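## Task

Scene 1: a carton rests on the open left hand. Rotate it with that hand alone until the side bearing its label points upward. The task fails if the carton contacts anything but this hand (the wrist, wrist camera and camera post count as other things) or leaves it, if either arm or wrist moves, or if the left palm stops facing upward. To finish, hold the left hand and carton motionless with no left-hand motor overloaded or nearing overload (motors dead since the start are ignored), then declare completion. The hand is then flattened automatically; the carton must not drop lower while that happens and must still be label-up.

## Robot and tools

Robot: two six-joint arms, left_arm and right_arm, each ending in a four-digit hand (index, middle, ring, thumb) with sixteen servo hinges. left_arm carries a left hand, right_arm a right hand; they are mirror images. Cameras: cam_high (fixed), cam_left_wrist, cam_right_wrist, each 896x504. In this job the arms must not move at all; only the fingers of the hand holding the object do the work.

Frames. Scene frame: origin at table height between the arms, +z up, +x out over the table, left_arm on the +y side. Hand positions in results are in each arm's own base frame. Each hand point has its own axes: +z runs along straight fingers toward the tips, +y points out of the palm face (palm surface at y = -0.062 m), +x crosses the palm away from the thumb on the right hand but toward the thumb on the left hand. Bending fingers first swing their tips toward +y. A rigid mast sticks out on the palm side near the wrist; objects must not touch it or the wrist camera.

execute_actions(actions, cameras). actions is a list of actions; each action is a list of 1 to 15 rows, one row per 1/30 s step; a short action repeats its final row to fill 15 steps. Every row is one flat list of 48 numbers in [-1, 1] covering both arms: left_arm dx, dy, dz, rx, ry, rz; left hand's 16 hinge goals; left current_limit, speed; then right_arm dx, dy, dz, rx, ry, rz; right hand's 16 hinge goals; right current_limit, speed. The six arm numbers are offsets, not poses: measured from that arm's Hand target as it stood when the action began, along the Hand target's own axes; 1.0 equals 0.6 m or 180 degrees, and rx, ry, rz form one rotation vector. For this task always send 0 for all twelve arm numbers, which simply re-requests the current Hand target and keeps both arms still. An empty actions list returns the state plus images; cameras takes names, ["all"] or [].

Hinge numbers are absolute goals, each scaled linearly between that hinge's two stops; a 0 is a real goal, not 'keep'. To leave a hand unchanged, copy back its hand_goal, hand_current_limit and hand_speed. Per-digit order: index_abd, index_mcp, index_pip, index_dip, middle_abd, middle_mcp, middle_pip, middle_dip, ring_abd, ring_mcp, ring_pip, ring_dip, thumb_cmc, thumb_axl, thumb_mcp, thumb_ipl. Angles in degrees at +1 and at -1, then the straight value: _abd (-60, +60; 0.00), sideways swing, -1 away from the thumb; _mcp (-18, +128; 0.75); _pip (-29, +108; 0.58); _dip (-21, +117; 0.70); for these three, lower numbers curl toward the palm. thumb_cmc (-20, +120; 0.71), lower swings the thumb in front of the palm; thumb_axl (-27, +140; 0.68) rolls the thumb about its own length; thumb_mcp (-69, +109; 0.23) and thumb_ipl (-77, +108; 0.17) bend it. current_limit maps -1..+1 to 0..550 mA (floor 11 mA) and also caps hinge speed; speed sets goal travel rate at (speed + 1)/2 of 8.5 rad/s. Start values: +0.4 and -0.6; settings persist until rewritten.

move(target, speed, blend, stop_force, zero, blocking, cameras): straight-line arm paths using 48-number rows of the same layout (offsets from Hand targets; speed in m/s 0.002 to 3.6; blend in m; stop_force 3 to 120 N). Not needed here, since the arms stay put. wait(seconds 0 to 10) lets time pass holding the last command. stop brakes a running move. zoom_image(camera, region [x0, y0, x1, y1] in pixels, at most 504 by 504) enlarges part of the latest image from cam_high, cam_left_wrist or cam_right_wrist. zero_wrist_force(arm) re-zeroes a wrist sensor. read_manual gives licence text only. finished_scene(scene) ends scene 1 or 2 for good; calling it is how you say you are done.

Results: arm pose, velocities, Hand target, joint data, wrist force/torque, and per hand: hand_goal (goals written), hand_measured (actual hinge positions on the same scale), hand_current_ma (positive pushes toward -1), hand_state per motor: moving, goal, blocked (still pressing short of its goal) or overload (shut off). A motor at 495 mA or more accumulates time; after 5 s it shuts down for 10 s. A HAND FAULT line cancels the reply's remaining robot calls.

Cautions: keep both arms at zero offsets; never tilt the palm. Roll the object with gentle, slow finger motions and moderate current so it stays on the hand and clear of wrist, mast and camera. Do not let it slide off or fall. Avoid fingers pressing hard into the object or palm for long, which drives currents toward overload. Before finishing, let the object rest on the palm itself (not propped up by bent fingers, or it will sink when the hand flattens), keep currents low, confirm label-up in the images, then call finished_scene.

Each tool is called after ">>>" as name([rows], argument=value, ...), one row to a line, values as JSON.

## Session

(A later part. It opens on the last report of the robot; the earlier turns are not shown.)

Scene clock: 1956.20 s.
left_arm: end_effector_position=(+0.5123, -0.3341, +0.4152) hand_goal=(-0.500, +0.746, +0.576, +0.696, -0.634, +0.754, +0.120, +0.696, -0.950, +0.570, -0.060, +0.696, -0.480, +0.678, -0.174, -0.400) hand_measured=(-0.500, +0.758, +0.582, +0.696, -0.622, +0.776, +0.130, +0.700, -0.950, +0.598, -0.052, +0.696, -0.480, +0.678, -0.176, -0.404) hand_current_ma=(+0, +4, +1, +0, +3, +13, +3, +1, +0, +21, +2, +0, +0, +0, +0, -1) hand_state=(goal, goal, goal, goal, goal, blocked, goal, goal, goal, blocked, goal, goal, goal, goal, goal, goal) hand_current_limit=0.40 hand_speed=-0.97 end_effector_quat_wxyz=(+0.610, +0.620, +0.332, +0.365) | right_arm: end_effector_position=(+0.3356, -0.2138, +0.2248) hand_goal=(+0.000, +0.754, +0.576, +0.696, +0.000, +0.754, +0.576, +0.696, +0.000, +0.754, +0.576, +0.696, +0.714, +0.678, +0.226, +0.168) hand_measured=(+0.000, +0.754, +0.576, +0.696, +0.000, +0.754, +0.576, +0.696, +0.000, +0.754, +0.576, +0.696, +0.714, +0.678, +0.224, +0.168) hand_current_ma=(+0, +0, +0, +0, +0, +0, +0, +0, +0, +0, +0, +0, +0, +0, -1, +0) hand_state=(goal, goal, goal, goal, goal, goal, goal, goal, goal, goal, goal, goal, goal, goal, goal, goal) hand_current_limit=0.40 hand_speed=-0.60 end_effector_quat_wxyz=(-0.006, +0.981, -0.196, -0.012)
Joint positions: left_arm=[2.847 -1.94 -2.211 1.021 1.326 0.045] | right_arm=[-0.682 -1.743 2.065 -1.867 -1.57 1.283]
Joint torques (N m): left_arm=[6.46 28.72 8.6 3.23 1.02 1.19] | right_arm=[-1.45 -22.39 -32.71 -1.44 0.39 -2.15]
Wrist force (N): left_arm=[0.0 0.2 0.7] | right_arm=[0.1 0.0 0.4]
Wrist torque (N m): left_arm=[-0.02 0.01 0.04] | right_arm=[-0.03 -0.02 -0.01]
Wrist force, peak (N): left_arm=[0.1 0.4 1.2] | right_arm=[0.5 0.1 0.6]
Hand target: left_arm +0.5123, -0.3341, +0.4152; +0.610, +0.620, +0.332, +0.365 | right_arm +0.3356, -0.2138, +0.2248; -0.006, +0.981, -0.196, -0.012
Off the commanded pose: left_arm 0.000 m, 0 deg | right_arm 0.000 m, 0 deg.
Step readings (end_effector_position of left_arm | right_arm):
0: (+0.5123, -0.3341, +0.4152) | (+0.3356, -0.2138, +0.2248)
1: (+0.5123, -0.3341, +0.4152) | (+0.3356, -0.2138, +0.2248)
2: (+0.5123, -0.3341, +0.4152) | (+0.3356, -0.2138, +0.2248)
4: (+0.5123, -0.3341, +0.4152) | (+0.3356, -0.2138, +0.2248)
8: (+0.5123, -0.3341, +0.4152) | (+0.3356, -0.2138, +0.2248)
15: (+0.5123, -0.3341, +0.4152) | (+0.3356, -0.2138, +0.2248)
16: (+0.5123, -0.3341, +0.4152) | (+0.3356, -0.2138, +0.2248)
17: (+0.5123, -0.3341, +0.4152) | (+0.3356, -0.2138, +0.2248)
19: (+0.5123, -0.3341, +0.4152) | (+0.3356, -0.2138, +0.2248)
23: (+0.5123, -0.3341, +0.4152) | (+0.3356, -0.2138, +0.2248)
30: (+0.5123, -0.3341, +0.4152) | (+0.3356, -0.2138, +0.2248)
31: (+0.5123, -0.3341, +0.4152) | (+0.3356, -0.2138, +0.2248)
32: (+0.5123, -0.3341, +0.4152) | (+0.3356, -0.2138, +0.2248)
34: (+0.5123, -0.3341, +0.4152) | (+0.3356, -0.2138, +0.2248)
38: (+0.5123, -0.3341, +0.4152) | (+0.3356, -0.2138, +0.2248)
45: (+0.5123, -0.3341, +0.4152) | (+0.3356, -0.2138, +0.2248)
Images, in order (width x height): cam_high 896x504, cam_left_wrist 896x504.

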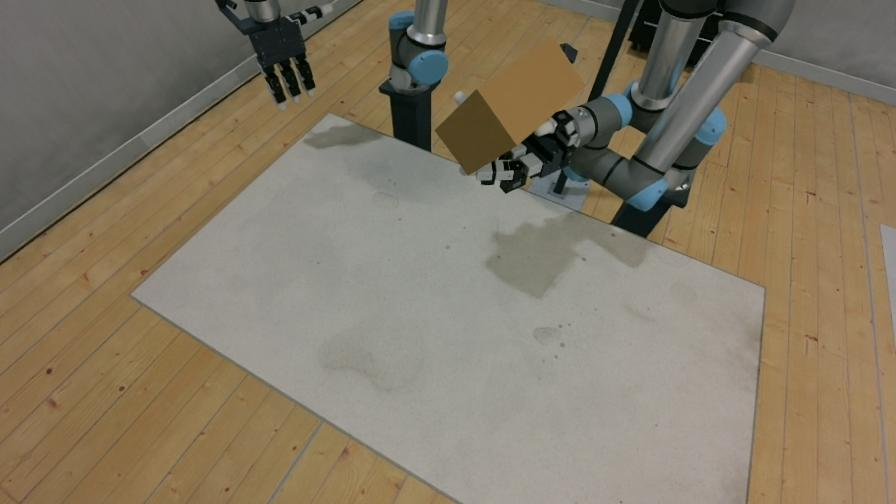

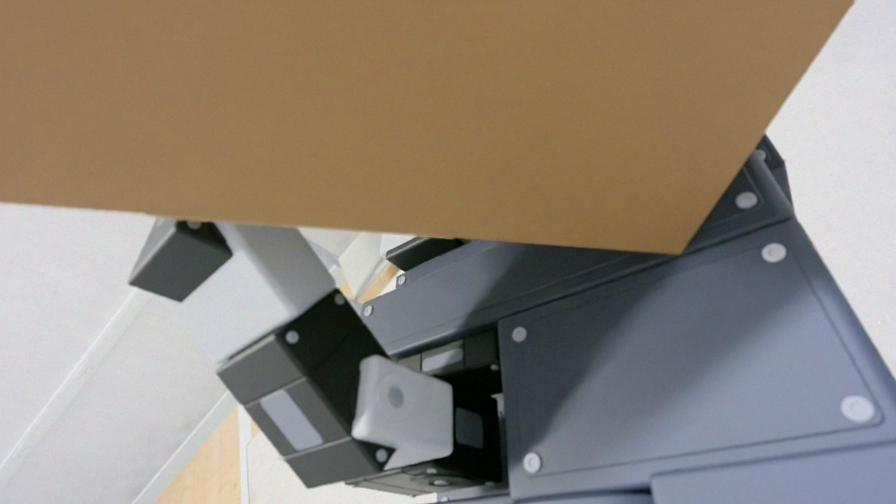

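>>> execute_actions([
  [[0,0,0,0,0,0,-0.5,0.75,0.576,0.696,-0.635,0.754,0.07,0.696,-0.95,0.55,-0.13,0.696,-0.53,0.678,-0.174,-0.4,0.4,-0.98,0,0,0,0,0,0,0,0.754,0.576,0.696,0,0.754,0.576,0.696,0,0.754,0.576,0.696,0.714,0.678,0.226,0.168,0.4,-0.6]],
  [[0,0,0,0,0,0,-0.5,0.75,0.576,0.696,-0.635,0.754,0.07,0.696,-0.95,0.55,-0.13,0.696,-0.53,0.678,-0.174,-0.4,0.4,-0.98,0,0,0,0,0,0,0,0.754,0.576,0.696,0,0.754,0.576,0.696,0,0.754,0.576,0.696,0.714,0.678,0.226,0.168,0.4,-0.6]],
  [[0,0,0,0,0,0,-0.5,0.75,0.576,0.696,-0.635,0.754,0.07,0.696,-0.95,0.55,-0.13,0.696,-0.53,0.678,-0.174,-0.4,0.4,-0.98,0,0,0,0,0,0,0,0.754,0.576,0.696,0,0.754,0.576,0.696,0,0.754,0.576,0.696,0.714,0.678,0.226,0.168,0.4,-0.6]],
  [[0,0,0,0,0,0,-0.5,0.75,0.576,0.696,-0.635,0.754,0.07,0.696,-0.95,0.55,-0.13,0.696,-0.53,0.678,-0.174,-0.4,0.4,-0.98,0,0,0,0,0,0,0,0.754,0.576,0.696,0,0.754,0.576,0.696,0,0.754,0.576,0.696,0.714,0.678,0.226,0.168,0.4,-0.6]],
], cameras=["cam_high","cam_left_wrist"])

>>> zoom_image(camera="cam_high", region=[410, 30, 610, 210])

Scene clock: 1983.37 s.
left_arm: end_effector_position=(+0.5123, -0.3341, +0.4152) hand_goal=(-0.500, +0.750, +0.576, +0.696, -0.634, +0.754, +0.070, +0.696, -0.950, +0.550, -0.130, +0.696, -0.530, +0.678, -0.174, -0.400) hand_measured=(-0.500, +0.758, +0.582, +0.696, -0.622, +0.776, +0.094, +0.700, -0.950, +0.582, -0.122, +0.696, -0.512, +0.680, -0.176, -0.404) hand_current_ma=(+0, +2, +1, +0, +3, +13, +14, +1, +0, +26, +1, +0, +8, +0, +0, -1) hand_state=(goal, goal, goal, goal, goal, blocked, blocked, goal, goal, blocked, goal, goal, goal, goal, goal, goal) hand_current_limit=0.40 hand_speed=-0.98 end_effector_quat_wxyz=(+0.610, +0.620, +0.332, +0.365) | right_arm: end_effector_position=(+0.3356, -0.2138, +0.2248) hand_goal=(+0.000, +0.754, +0.576, +0.696, +0.000, +0.754, +0.576, +0.696, +0.000, +0.754, +0.576, +0.696, +0.714, +0.678, +0.226, +0.168) hand_measured=(+0.000, +0.754, +0.576, +0.696, +0.000, +0.754, +0.576, +0.696, +0.000, +0.754, +0.576, +0.696, +0.714, +0.678, +0.224, +0.168) hand_current_ma=(+0, +0, +0, +0, +0, +0, +0, +0, +0, +0, +0, +0, +0, +0, -1, +0) hand_state=(goal, goal, goal, goal, goal, goal, goal, goal, goal, goal, goal, goal, goal, goal, goal, goal) hand_current_limit=0.40 hand_speed=-0.60 end_effector_quat_wxyz=(-0.006, +0.981, -0.196, -0.012)
Joint positions: left_arm=[2.847 -1.94 -2.211 1.021 1.326 0.045] | right_arm=[-0.682 -1.743 2.065 -1.867 -1.57 1.283]
Joint torques (N m): left_arm=[5.85 29.41 10.06 2.91 1.22 1.28] | right_arm=[-1.32 -21.57 -33.27 -1.28 0.47 -2.16]
Wrist force (N): left_arm=[0.0 0.3 0.6] | right_arm=[0.1 -0.2 0.0]
Wrist torque (N m): left_arm=[-0.02 0.01 0.04] | right_arm=[-0.03 -0.02 0.00]
Wrist force, peak (N): left_arm=[0.1 0.2 1.2] | right_arm=[0.0 -0.2 0.7]
Hand target: left_arm +0.5123, -0.3341, +0.4152; +0.610, +0.620, +0.332, +0.365 | right_arm +0.3356, -0.2138, +0.2248; -0.006, +0.981, -0.196, -0.012
Off the commanded pose: left_arm 0.000 m, 0 deg | right_arm 0.000 m, 0 deg.
Step readings (end_effector_position of left_arm | right_arm):
0: (+0.5123, -0.3341, +0.4152) | (+0.3356, -0.2138, +0.2248)
1: (+0.5123, -0.3341, +0.4152) | (+0.3356, -0.2138, +0.2248)
2: (+0.5123, -0.3341, +0.4152) | (+0.3356, -0.2138, +0.2248)
4: (+0.5123, -0.3341, +0.4152) | (+0.3356, -0.2138, +0.2248)
8: (+0.5123, -0.3341, +0.4152) | (+0.3356, -0.2138, +0.2248)
15: (+0.5123, -0.3341, +0.4152) | (+0.3356, -0.2138, +0.2248)
16: (+0.5123, -0.3341, +0.4152) | (+0.3356, -0.2138, +0.2248)
17: (+0.5123, -0.3341, +0.4152) | (+0.3356, -0.2138, +0.2248)
19: (+0.5123, -0.3341, +0.4152) | (+0.3356, -0.2138, +0.2248)
23: (+0.5123, -0.3341, +0.4152) | (+0.3356, -0.2138, +0.2248)
30: (+0.5123, -0.3341, +0.4152) | (+0.3356, -0.2138, +0.2248)
31: (+0.5123, -0.3341, +0.4152) | (+0.3356, -0.2138, +0.2248)
32: (+0.5123, -0.3341, +0.4152) | (+0.3356, -0.2138, +0.2248)
34: (+0.5123, -0.3341, +0.4152) | (+0.3356, -0.2138, +0.2248)
38: (+0.5123, -0.3341, +0.4152) | (+0.3356, -0.2138, +0.2248)
45: (+0.5123, -0.3341, +0.4152) | (+0.3356, -0.2138, +0.2248)
46: (+0.5123, -0.3341, +0.4152) | (+0.3356, -0.2138, +0.2248)
47: (+0.5123, -0.3341, +0.4152) | (+0.3356, -0.2138, +0.2248)
49: (+0.5123, -0.3341, +0.4152) | (+0.3356, -0.2138, +0.2248)
53: (+0.5123, -0.3341, +0.4152) | (+0.3356, -0.2138, +0.2248)
60: (+0.5123, -0.3341, +0.4152) | (+0.3356, -0.2138, +0.2248)
Images, in order (width x height): cam_high 896x504, cam_left_wrist 896x504.

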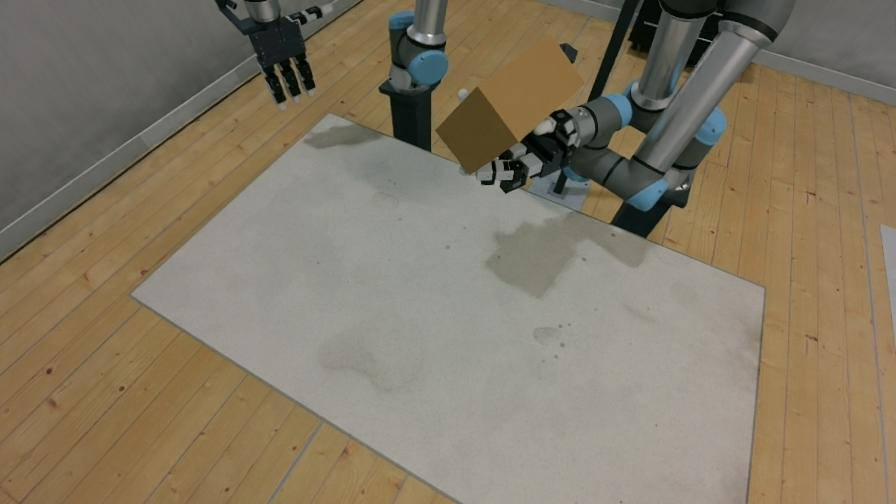

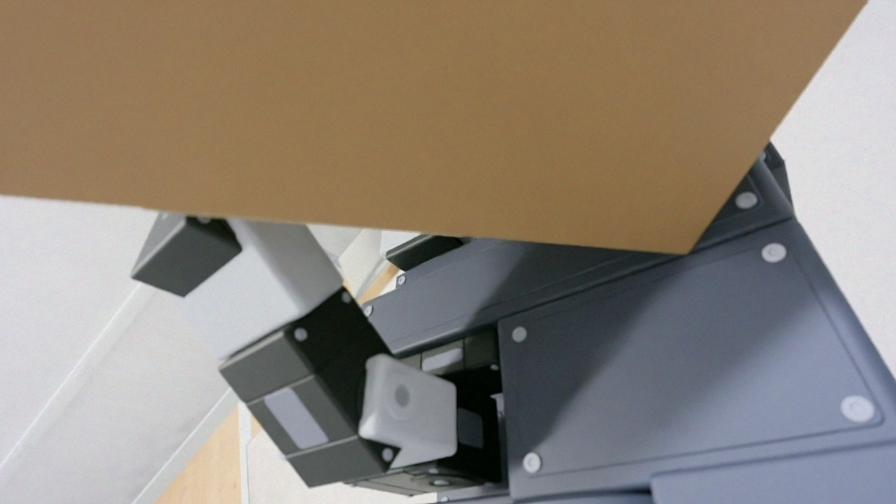

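Scaled by 2.520 from the camera's 896x504 image, which has a finer 1280x720 frame.

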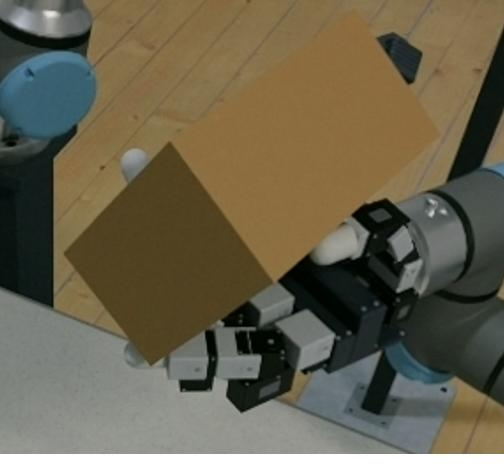

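>>> execute_actions([
  [[0,0,0,0,0,0,-0.5,0.75,0.576,0.696,-0.635,0.754,0.02,0.696,-0.95,0.53,-0.2,0.696,-0.44,0.678,-0.174,-0.4,0.4,-0.975,0,0,0,0,0,0,0,0.754,0.576,0.696,0,0.754,0.576,0.696,0,0.754,0.576,0.696,0.714,0.678,0.226,0.168,0.4,-0.6]],
  [[0,0,0,0,0,0,-0.5,0.75,0.576,0.696,-0.635,0.754,0.02,0.696,-0.95,0.53,-0.2,0.696,-0.44,0.678,-0.174,-0.4,0.4,-0.975,0,0,0,0,0,0,0,0.754,0.576,0.696,0,0.754,0.576,0.696,0,0.754,0.576,0.696,0.714,0.678,0.226,0.168,0.4,-0.6]],
  [[0,0,0,0,0,0,-0.5,0.75,0.576,0.696,-0.635,0.754,0.02,0.696,-0.95,0.53,-0.2,0.696,-0.44,0.678,-0.174,-0.4,0.4,-0.975,0,0,0,0,0,0,0,0.754,0.576,0.696,0,0.754,0.576,0.696,0,0.754,0.576,0.696,0.714,0.678,0.226,0.168,0.4,-0.6]],
  [[0,0,0,0,0,0,-0.5,0.75,0.576,0.696,-0.635,0.754,-0.04,0.696,-0.95,0.51,-0.26,0.696,-0.37,0.678,-0.174,-0.4,0.4,-0.975,0,0,0,0,0,0,0,0.754,0.576,0.696,0,0.754,0.576,0.696,0,0.754,0.576,0.696,0.714,0.678,0.226,0.168,0.4,-0.6]],
  [[0,0,0,0,0,0,-0.5,0.75,0.576,0.696,-0.635,0.754,-0.04,0.696,-0.95,0.51,-0.26,0.696,-0.37,0.678,-0.174,-0.4,0.4,-0.975,0,0,0,0,0,0,0,0.754,0.576,0.696,0,0.754,0.576,0.696,0,0.754,0.576,0.696,0.714,0.678,0.226,0.168,0.4,-0.6]],
  [[0,0,0,0,0,0,-0.5,0.75,0.576,0.696,-0.635,0.754,-0.04,0.696,-0.95,0.51,-0.26,0.696,-0.37,0.678,-0.174,-0.4,0.4,-0.975,0,0,0,0,0,0,0,0.754,0.576,0.696,0,0.754,0.576,0.696,0,0.754,0.576,0.696,0.714,0.678,0.226,0.168,0.4,-0.6]],
], cameras=["cam_high","cam_left_wrist"])

>>> zoom_image(camera="cam_high", region=[410, 30, 610, 210])

Scene clock: 2008.40 s.
left_arm: end_effector_position=(+0.5123, -0.3341, +0.4152) hand_goal=(-0.500, +0.750, +0.576, +0.696, -0.634, +0.754, -0.040, +0.696, -0.950, +0.510, -0.260, +0.696, -0.370, +0.678, -0.174, -0.400) hand_measured=(-0.500, +0.758, +0.582, +0.696, -0.622, +0.776, -0.018, +0.700, -0.950, +0.534, -0.254, +0.696, -0.368, +0.680, -0.178, -0.404) hand_current_ma=(+0, +2, +1, +0, +3, +13, +12, +1, +0, +16, +1, +0, +0, +0, -1, -1) hand_state=(goal, goal, goal, goal, goal, blocked, blocked, goal, goal, blocked, goal, goal, goal, goal, goal, goal) hand_current_limit=0.40 hand_speed=-0.97 end_effector_quat_wxyz=(+0.610, +0.620, +0.332, +0.365) | right_arm: end_effector_position=(+0.3356, -0.2138, +0.2248) hand_goal=(+0.000, +0.754, +0.576, +0.696, +0.000, +0.754, +0.576, +0.696, +0.000, +0.754, +0.576, +0.696, +0.714, +0.678, +0.226, +0.168) hand_measured=(+0.000, +0.754, +0.576, +0.696, +0.000, +0.754, +0.576, +0.696, +0.000, +0.754, +0.576, +0.696, +0.714, +0.678, +0.224, +0.168) hand_current_ma=(+0, +0, +0, +0, +0, +0, +0, +0, +0, +0, +0, +0, +0, +0, -1, +0) hand_state=(goal, goal, goal, goal, goal, goal, goal, goal, goal, goal, goal, goal, goal, goal, goal, goal) hand_current_limit=0.40 hand_speed=-0.60 end_effector_quat_wxyz=(-0.006, +0.981, -0.196, -0.012)
Joint positions: left_arm=[2.847 -1.94 -2.211 1.021 1.326 0.045] | right_arm=[-0.682 -1.743 2.065 -1.867 -1.57 1.283]
Joint torques (N m): left_arm=[6 30.06 11.04 2.86 1.32 1.59] | right_arm=[-2.15 -21.02 -33.16 -1.54 0.49 -2.06]
Wrist force (N): left_arm=[0.1 0.2 0.9] | right_arm=[-0.1 -0.1 0.1]
Wrist torque (N m): left_arm=[-0.07 0.01 0.03] | right_arm=[-0.02 0.00 -0.02]
Wrist force, peak (N): left_arm=[0.1 -0.1 1.2] | right_arm=[-0.1 0.4 0.7]
Hand target: left_arm +0.5123, -0.3341, +0.4152; +0.610, +0.620, +0.332, +0.365 | right_arm +0.3356, -0.2138, +0.2248; -0.006, +0.981, -0.196, -0.012
Off the commanded pose: left_arm 0.000 m, 0 deg | right_arm 0.000 m, 0 deg.
Step readings (end_effector_position of left_arm | right_arm):
0: (+0.5123, -0.3341, +0.4152) | (+0.3356, -0.2138, +0.2248)
1: (+0.5123, -0.3341, +0.4152) | (+0.3356, -0.2138, +0.2248)
2: (+0.5123, -0.3341, +0.4152) | (+0.3356, -0.2138, +0.2248)
4: (+0.5123, -0.3341, +0.4152) | (+0.3356, -0.2138, +0.2248)
8: (+0.5123, -0.3341, +0.4152) | (+0.3356, -0.2138, +0.2248)
15: (+0.5123, -0.3341, +0.4152) | (+0.3356, -0.2138, +0.2248)
16: (+0.5123, -0.3341, +0.4152) | (+0.3356, -0.2138, +0.2248)
17: (+0.5123, -0.3341, +0.4152) | (+0.3356, -0.2138, +0.2248)
19: (+0.5123, -0.3341, +0.4152) | (+0.3356, -0.2138, +0.2248)
23: (+0.5123, -0.3341, +0.4152) | (+0.3356, -0.2138, +0.2248)
30: (+0.5123, -0.3341, +0.4152) | (+0.3356, -0.2138, +0.2248)
31: (+0.5123, -0.3341, +0.4152) | (+0.3356, -0.2138, +0.2248)
32: (+0.5123, -0.3341, +0.4152) | (+0.3356, -0.2138, +0.2248)
34: (+0.5123, -0.3341, +0.4152) | (+0.3356, -0.2138, +0.2248)
38: (+0.5123, -0.3341, +0.4152) | (+0.3356, -0.2138, +0.2248)
45: (+0.5123, -0.3341, +0.4152) | (+0.3356, -0.2138, +0.2248)
46: (+0.5123, -0.3341, +0.4152) | (+0.3356, -0.2138, +0.2248)
47: (+0.5123, -0.3341, +0.4152) | (+0.3356, -0.2138, +0.2248)
49: (+0.5123, -0.3341, +0.4152) | (+0.3356, -0.2138, +0.2248)
53: (+0.5123, -0.3341, +0.4152) | (+0.3356, -0.2138, +0.2248)
60: (+0.5123, -0.3341, +0.4152) | (+0.3356, -0.2138, +0.2248)
61: (+0.5123, -0.3341, +0.4152) | (+0.3356, -0.2138, +0.2248)
62: (+0.5123, -0.3341, +0.4152) | (+0.3356, -0.2138, +0.2248)
64: (+0.5123, -0.3341, +0.4152) | (+0.3356, -0.2138, +0.2248)
68: (+0.5123, -0.3341, +0.4152) | (+0.3356, -0.2138, +0.2248)
75: (+0.5123, -0.3341, +0.4152) | (+0.3356, -0.2138, +0.2248)
76: (+0.5123, -0.3341, +0.4152) | (+0.3356, -0.2138, +0.2248)
77: (+0.5123, -0.3341, +0.4152) | (+0.3356, -0.2138, +0.2248)
79: (+0.5123, -0.3341, +0.4152) | (+0.3356, -0.2138, +0.2248)
83: (+0.5123, -0.3341, +0.4152) | (+0.3356, -0.2138, +0.2248)
90: (+0.5123, -0.3341, +0.4152) | (+0.3356, -0.2138, +0.2248)
Images, in order (width x height): cam_high 896x504, cam_left_wrist 896x504.

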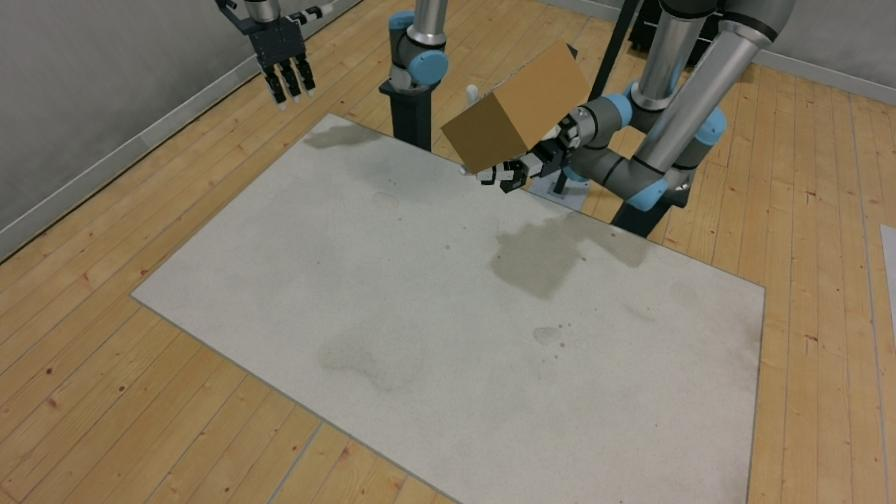

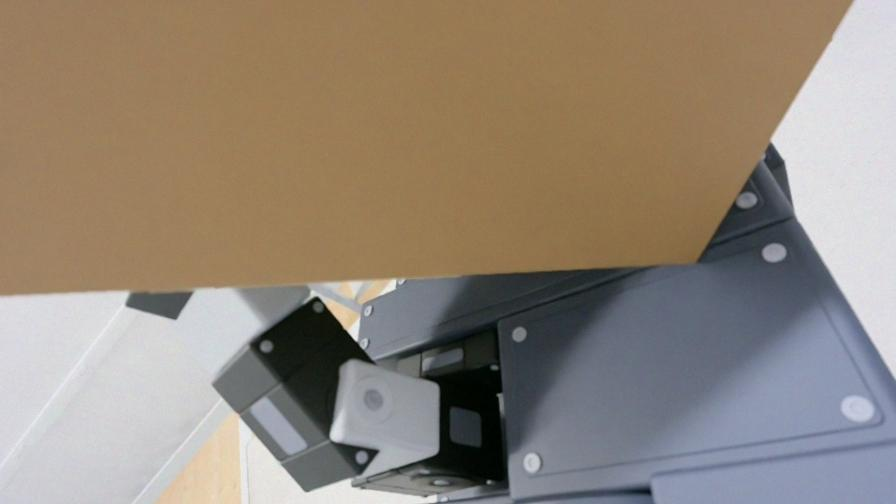

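Scaled by 2.520 from the camera's 896x504 image, which has a finer 1280x720 frame.

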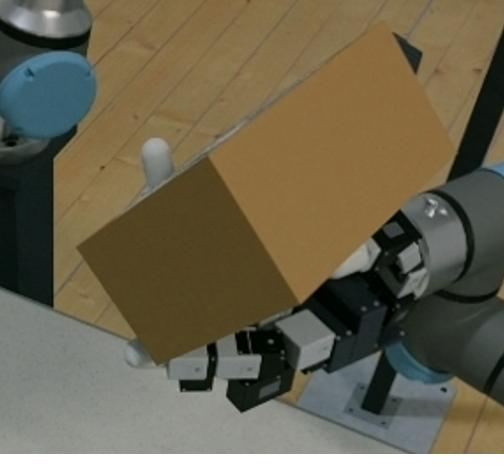

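>>> execute_actions([
  [[0,0,0,0,0,0,-0.5,0.75,0.576,0.696,-0.635,0.754,-0.1,0.696,-0.95,0.49,-0.32,0.696,-0.249,0.678,-0.124,-0.568,0.4,-0.97,0,0,0,0,0,0,0,0.754,0.576,0.696,0,0.754,0.576,0.696,0,0.754,0.576,0.696,0.714,0.678,0.226,0.168,0.4,-0.6]],
  [[0,0,0,0,0,0,-0.5,0.75,0.576,0.696,-0.635,0.754,-0.1,0.696,-0.95,0.49,-0.32,0.696,-0.249,0.678,-0.124,-0.568,0.4,-0.97,0,0,0,0,0,0,0,0.754,0.576,0.696,0,0.754,0.576,0.696,0,0.754,0.576,0.696,0.714,0.678,0.226,0.168,0.4,-0.6]],
  [[0,0,0,0,0,0,-0.5,0.75,0.576,0.696,-0.635,0.754,-0.1,0.696,-0.95,0.49,-0.32,0.696,-0.249,0.678,-0.124,-0.568,0.4,-0.97,0,0,0,0,0,0,0,0.754,0.576,0.696,0,0.754,0.576,0.696,0,0.754,0.576,0.696,0.714,0.678,0.226,0.168,0.4,-0.6]],
  [[0,0,0,0,0,0,-0.5,0.75,0.576,0.696,-0.635,0.754,-0.1,0.696,-0.95,0.49,-0.32,0.696,-0.249,0.678,-0.124,-0.568,0.4,-0.97,0,0,0,0,0,0,0,0.754,0.576,0.696,0,0.754,0.576,0.696,0,0.754,0.576,0.696,0.714,0.678,0.226,0.168,0.4,-0.6]],
  [[0,0,0,0,0,0,-0.5,0.75,0.576,0.696,-0.635,0.754,-0.1,0.696,-0.95,0.49,-0.32,0.696,-0.249,0.678,-0.124,-0.568,0.4,-0.97,0,0,0,0,0,0,0,0.754,0.576,0.696,0,0.754,0.576,0.696,0,0.754,0.576,0.696,0.714,0.678,0.226,0.168,0.4,-0.6]],
], cameras=["cam_high","cam_left_wrist"])

>>> zoom_image(camera="cam_high", region=[410, 30, 610, 210])

Scene clock: 2052.60 s.
left_arm: end_effector_position=(+0.5123, -0.3341, +0.4152) hand_goal=(-0.500, +0.750, +0.576, +0.696, -0.634, +0.754, -0.100, +0.696, -0.950, +0.490, -0.320, +0.696, -0.248, +0.678, -0.124, -0.568) hand_measured=(-0.500, +0.766, +0.582, +0.696, -0.622, +0.776, -0.090, +0.700, -0.950, +0.506, -0.314, +0.696, -0.244, +0.680, -0.130, -0.566) hand_current_ma=(+0, +8, +1, +0, +3, +13, +3, +1, +0, +7, +1, +0, +1, +0, -2, +0) hand_state=(goal, goal, goal, goal, goal, blocked, goal, goal, goal, goal, goal, goal, goal, goal, goal, goal) hand_current_limit=0.40 hand_speed=-0.97 end_effector_quat_wxyz=(+0.610, +0.620, +0.332, +0.365) | right_arm: end_effector_position=(+0.3356, -0.2138, +0.2248) hand_goal=(+0.000, +0.754, +0.576, +0.696, +0.000, +0.754, +0.576, +0.696, +0.000, +0.754, +0.576, +0.696, +0.714, +0.678, +0.226, +0.168) hand_measured=(+0.000, +0.754, +0.576, +0.696, +0.000, +0.754, +0.576, +0.696, +0.000, +0.754, +0.576, +0.696, +0.714, +0.678, +0.224, +0.168) hand_current_ma=(+0, +0, +0, +0, +0, +0, +0, +0, +0, +0, +0, +0, +0, +0, -1, +0) hand_state=(goal, goal, goal, goal, goal, goal, goal, goal, goal, goal, goal, goal, goal, goal, goal, goal) hand_current_limit=0.40 hand_speed=-0.60 end_effector_quat_wxyz=(-0.006, +0.981, -0.196, -0.012)
Joint positions: left_arm=[2.847 -1.94 -2.211 1.021 1.326 0.045] | right_arm=[-0.682 -1.743 2.065 -1.867 -1.57 1.283]
Joint torques (N m): left_arm=[6.33 28.46 13.47 2.43 0.84 1.86] | right_arm=[-2.17 -21.43 -33.17 -1.25 0.48 -2.07]
Wrist force (N): left_arm=[0.2 0.1 0.7] | right_arm=[0.1 0.1 0.2]
Wrist torque (N m): left_arm=[-0.07 -0.01 0.01] | right_arm=[0.00 -0.02 0.00]
Wrist force, peak (N): left_arm=[0.0 0.2 1.2] | right_arm=[0.2 0.1 0.8]
Hand target: left_arm +0.5123, -0.3341, +0.4152; +0.610, +0.620, +0.332, +0.365 | right_arm +0.3356, -0.2138, +0.2248; -0.006, +0.981, -0.196, -0.012
Off the commanded pose: left_arm 0.000 m, 0 deg | right_arm 0.000 m, 0 deg.
Step readings (end_effector_position of left_arm | right_arm):
0: (+0.5123, -0.3341, +0.4152) | (+0.3356, -0.2138, +0.2248)
1: (+0.5123, -0.3341, +0.4152) | (+0.3356, -0.2138, +0.2248)
2: (+0.5123, -0.3341, +0.4152) | (+0.3356, -0.2138, +0.2248)
4: (+0.5123, -0.3341, +0.4152) | (+0.3356, -0.2138, +0.2248)
8: (+0.5123, -0.3341, +0.4152) | (+0.3356, -0.2138, +0.2248)
15: (+0.5123, -0.3341, +0.4152) | (+0.3356, -0.2138, +0.2248)
16: (+0.5123, -0.3341, +0.4152) | (+0.3356, -0.2138, +0.2248)
17: (+0.5123, -0.3341, +0.4152) | (+0.3356, -0.2138, +0.2248)
19: (+0.5123, -0.3341, +0.4152) | (+0.3356, -0.2138, +0.2248)
23: (+0.5123, -0.3341, +0.4152) | (+0.3356, -0.2138, +0.2248)
30: (+0.5123, -0.3341, +0.4152) | (+0.3356, -0.2138, +0.2248)
31: (+0.5123, -0.3341, +0.4152) | (+0.3356, -0.2138, +0.2248)
32: (+0.5123, -0.3341, +0.4152) | (+0.3356, -0.2138, +0.2248)
34: (+0.5123, -0.3341, +0.4152) | (+0.3356, -0.2138, +0.2248)
38: (+0.5123, -0.3341, +0.4152) | (+0.3356, -0.2138, +0.2248)
45: (+0.5123, -0.3341, +0.4152) | (+0.3356, -0.2138, +0.2248)
46: (+0.5123, -0.3341, +0.4152) | (+0.3356, -0.2138, +0.2248)
47: (+0.5123, -0.3341, +0.4152) | (+0.3356, -0.2138, +0.2248)
49: (+0.5123, -0.3341, +0.4152) | (+0.3356, -0.2138, +0.2248)
53: (+0.5123, -0.3341, +0.4152) | (+0.3356, -0.2138, +0.2248)
60: (+0.5123, -0.3341, +0.4152) | (+0.3356, -0.2138, +0.2248)
61: (+0.5123, -0.3341, +0.4152) | (+0.3356, -0.2138, +0.2248)
62: (+0.5123, -0.3341, +0.4152) | (+0.3356, -0.2138, +0.2248)
64: (+0.5123, -0.3341, +0.4152) | (+0.3356, -0.2138, +0.2248)
68: (+0.5123, -0.3341, +0.4152) | (+0.3356, -0.2138, +0.2248)
75: (+0.5123, -0.3341, +0.4152) | (+0.3356, -0.2138, +0.2248)
Images, in order (width x height): cam_high 896x504, cam_left_wrist 896x504.

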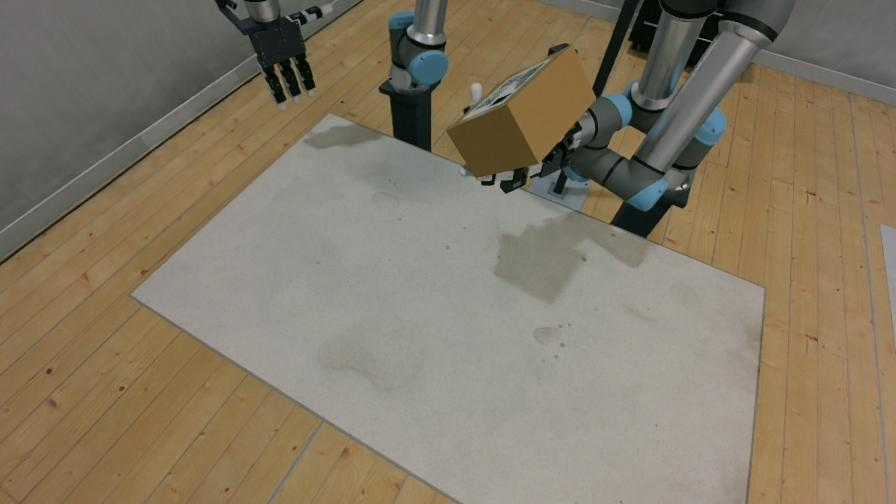

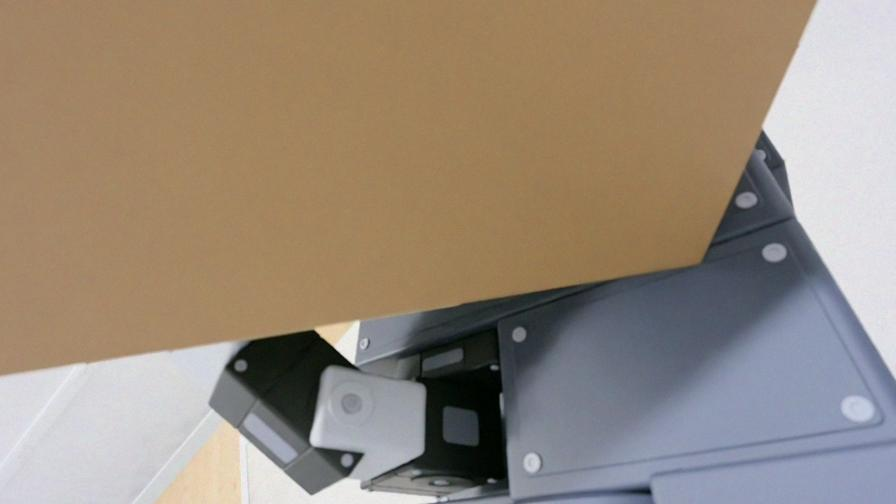

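Scaled by 2.520 from the camera's 896x504 image, which has a finer 1280x720 frame.

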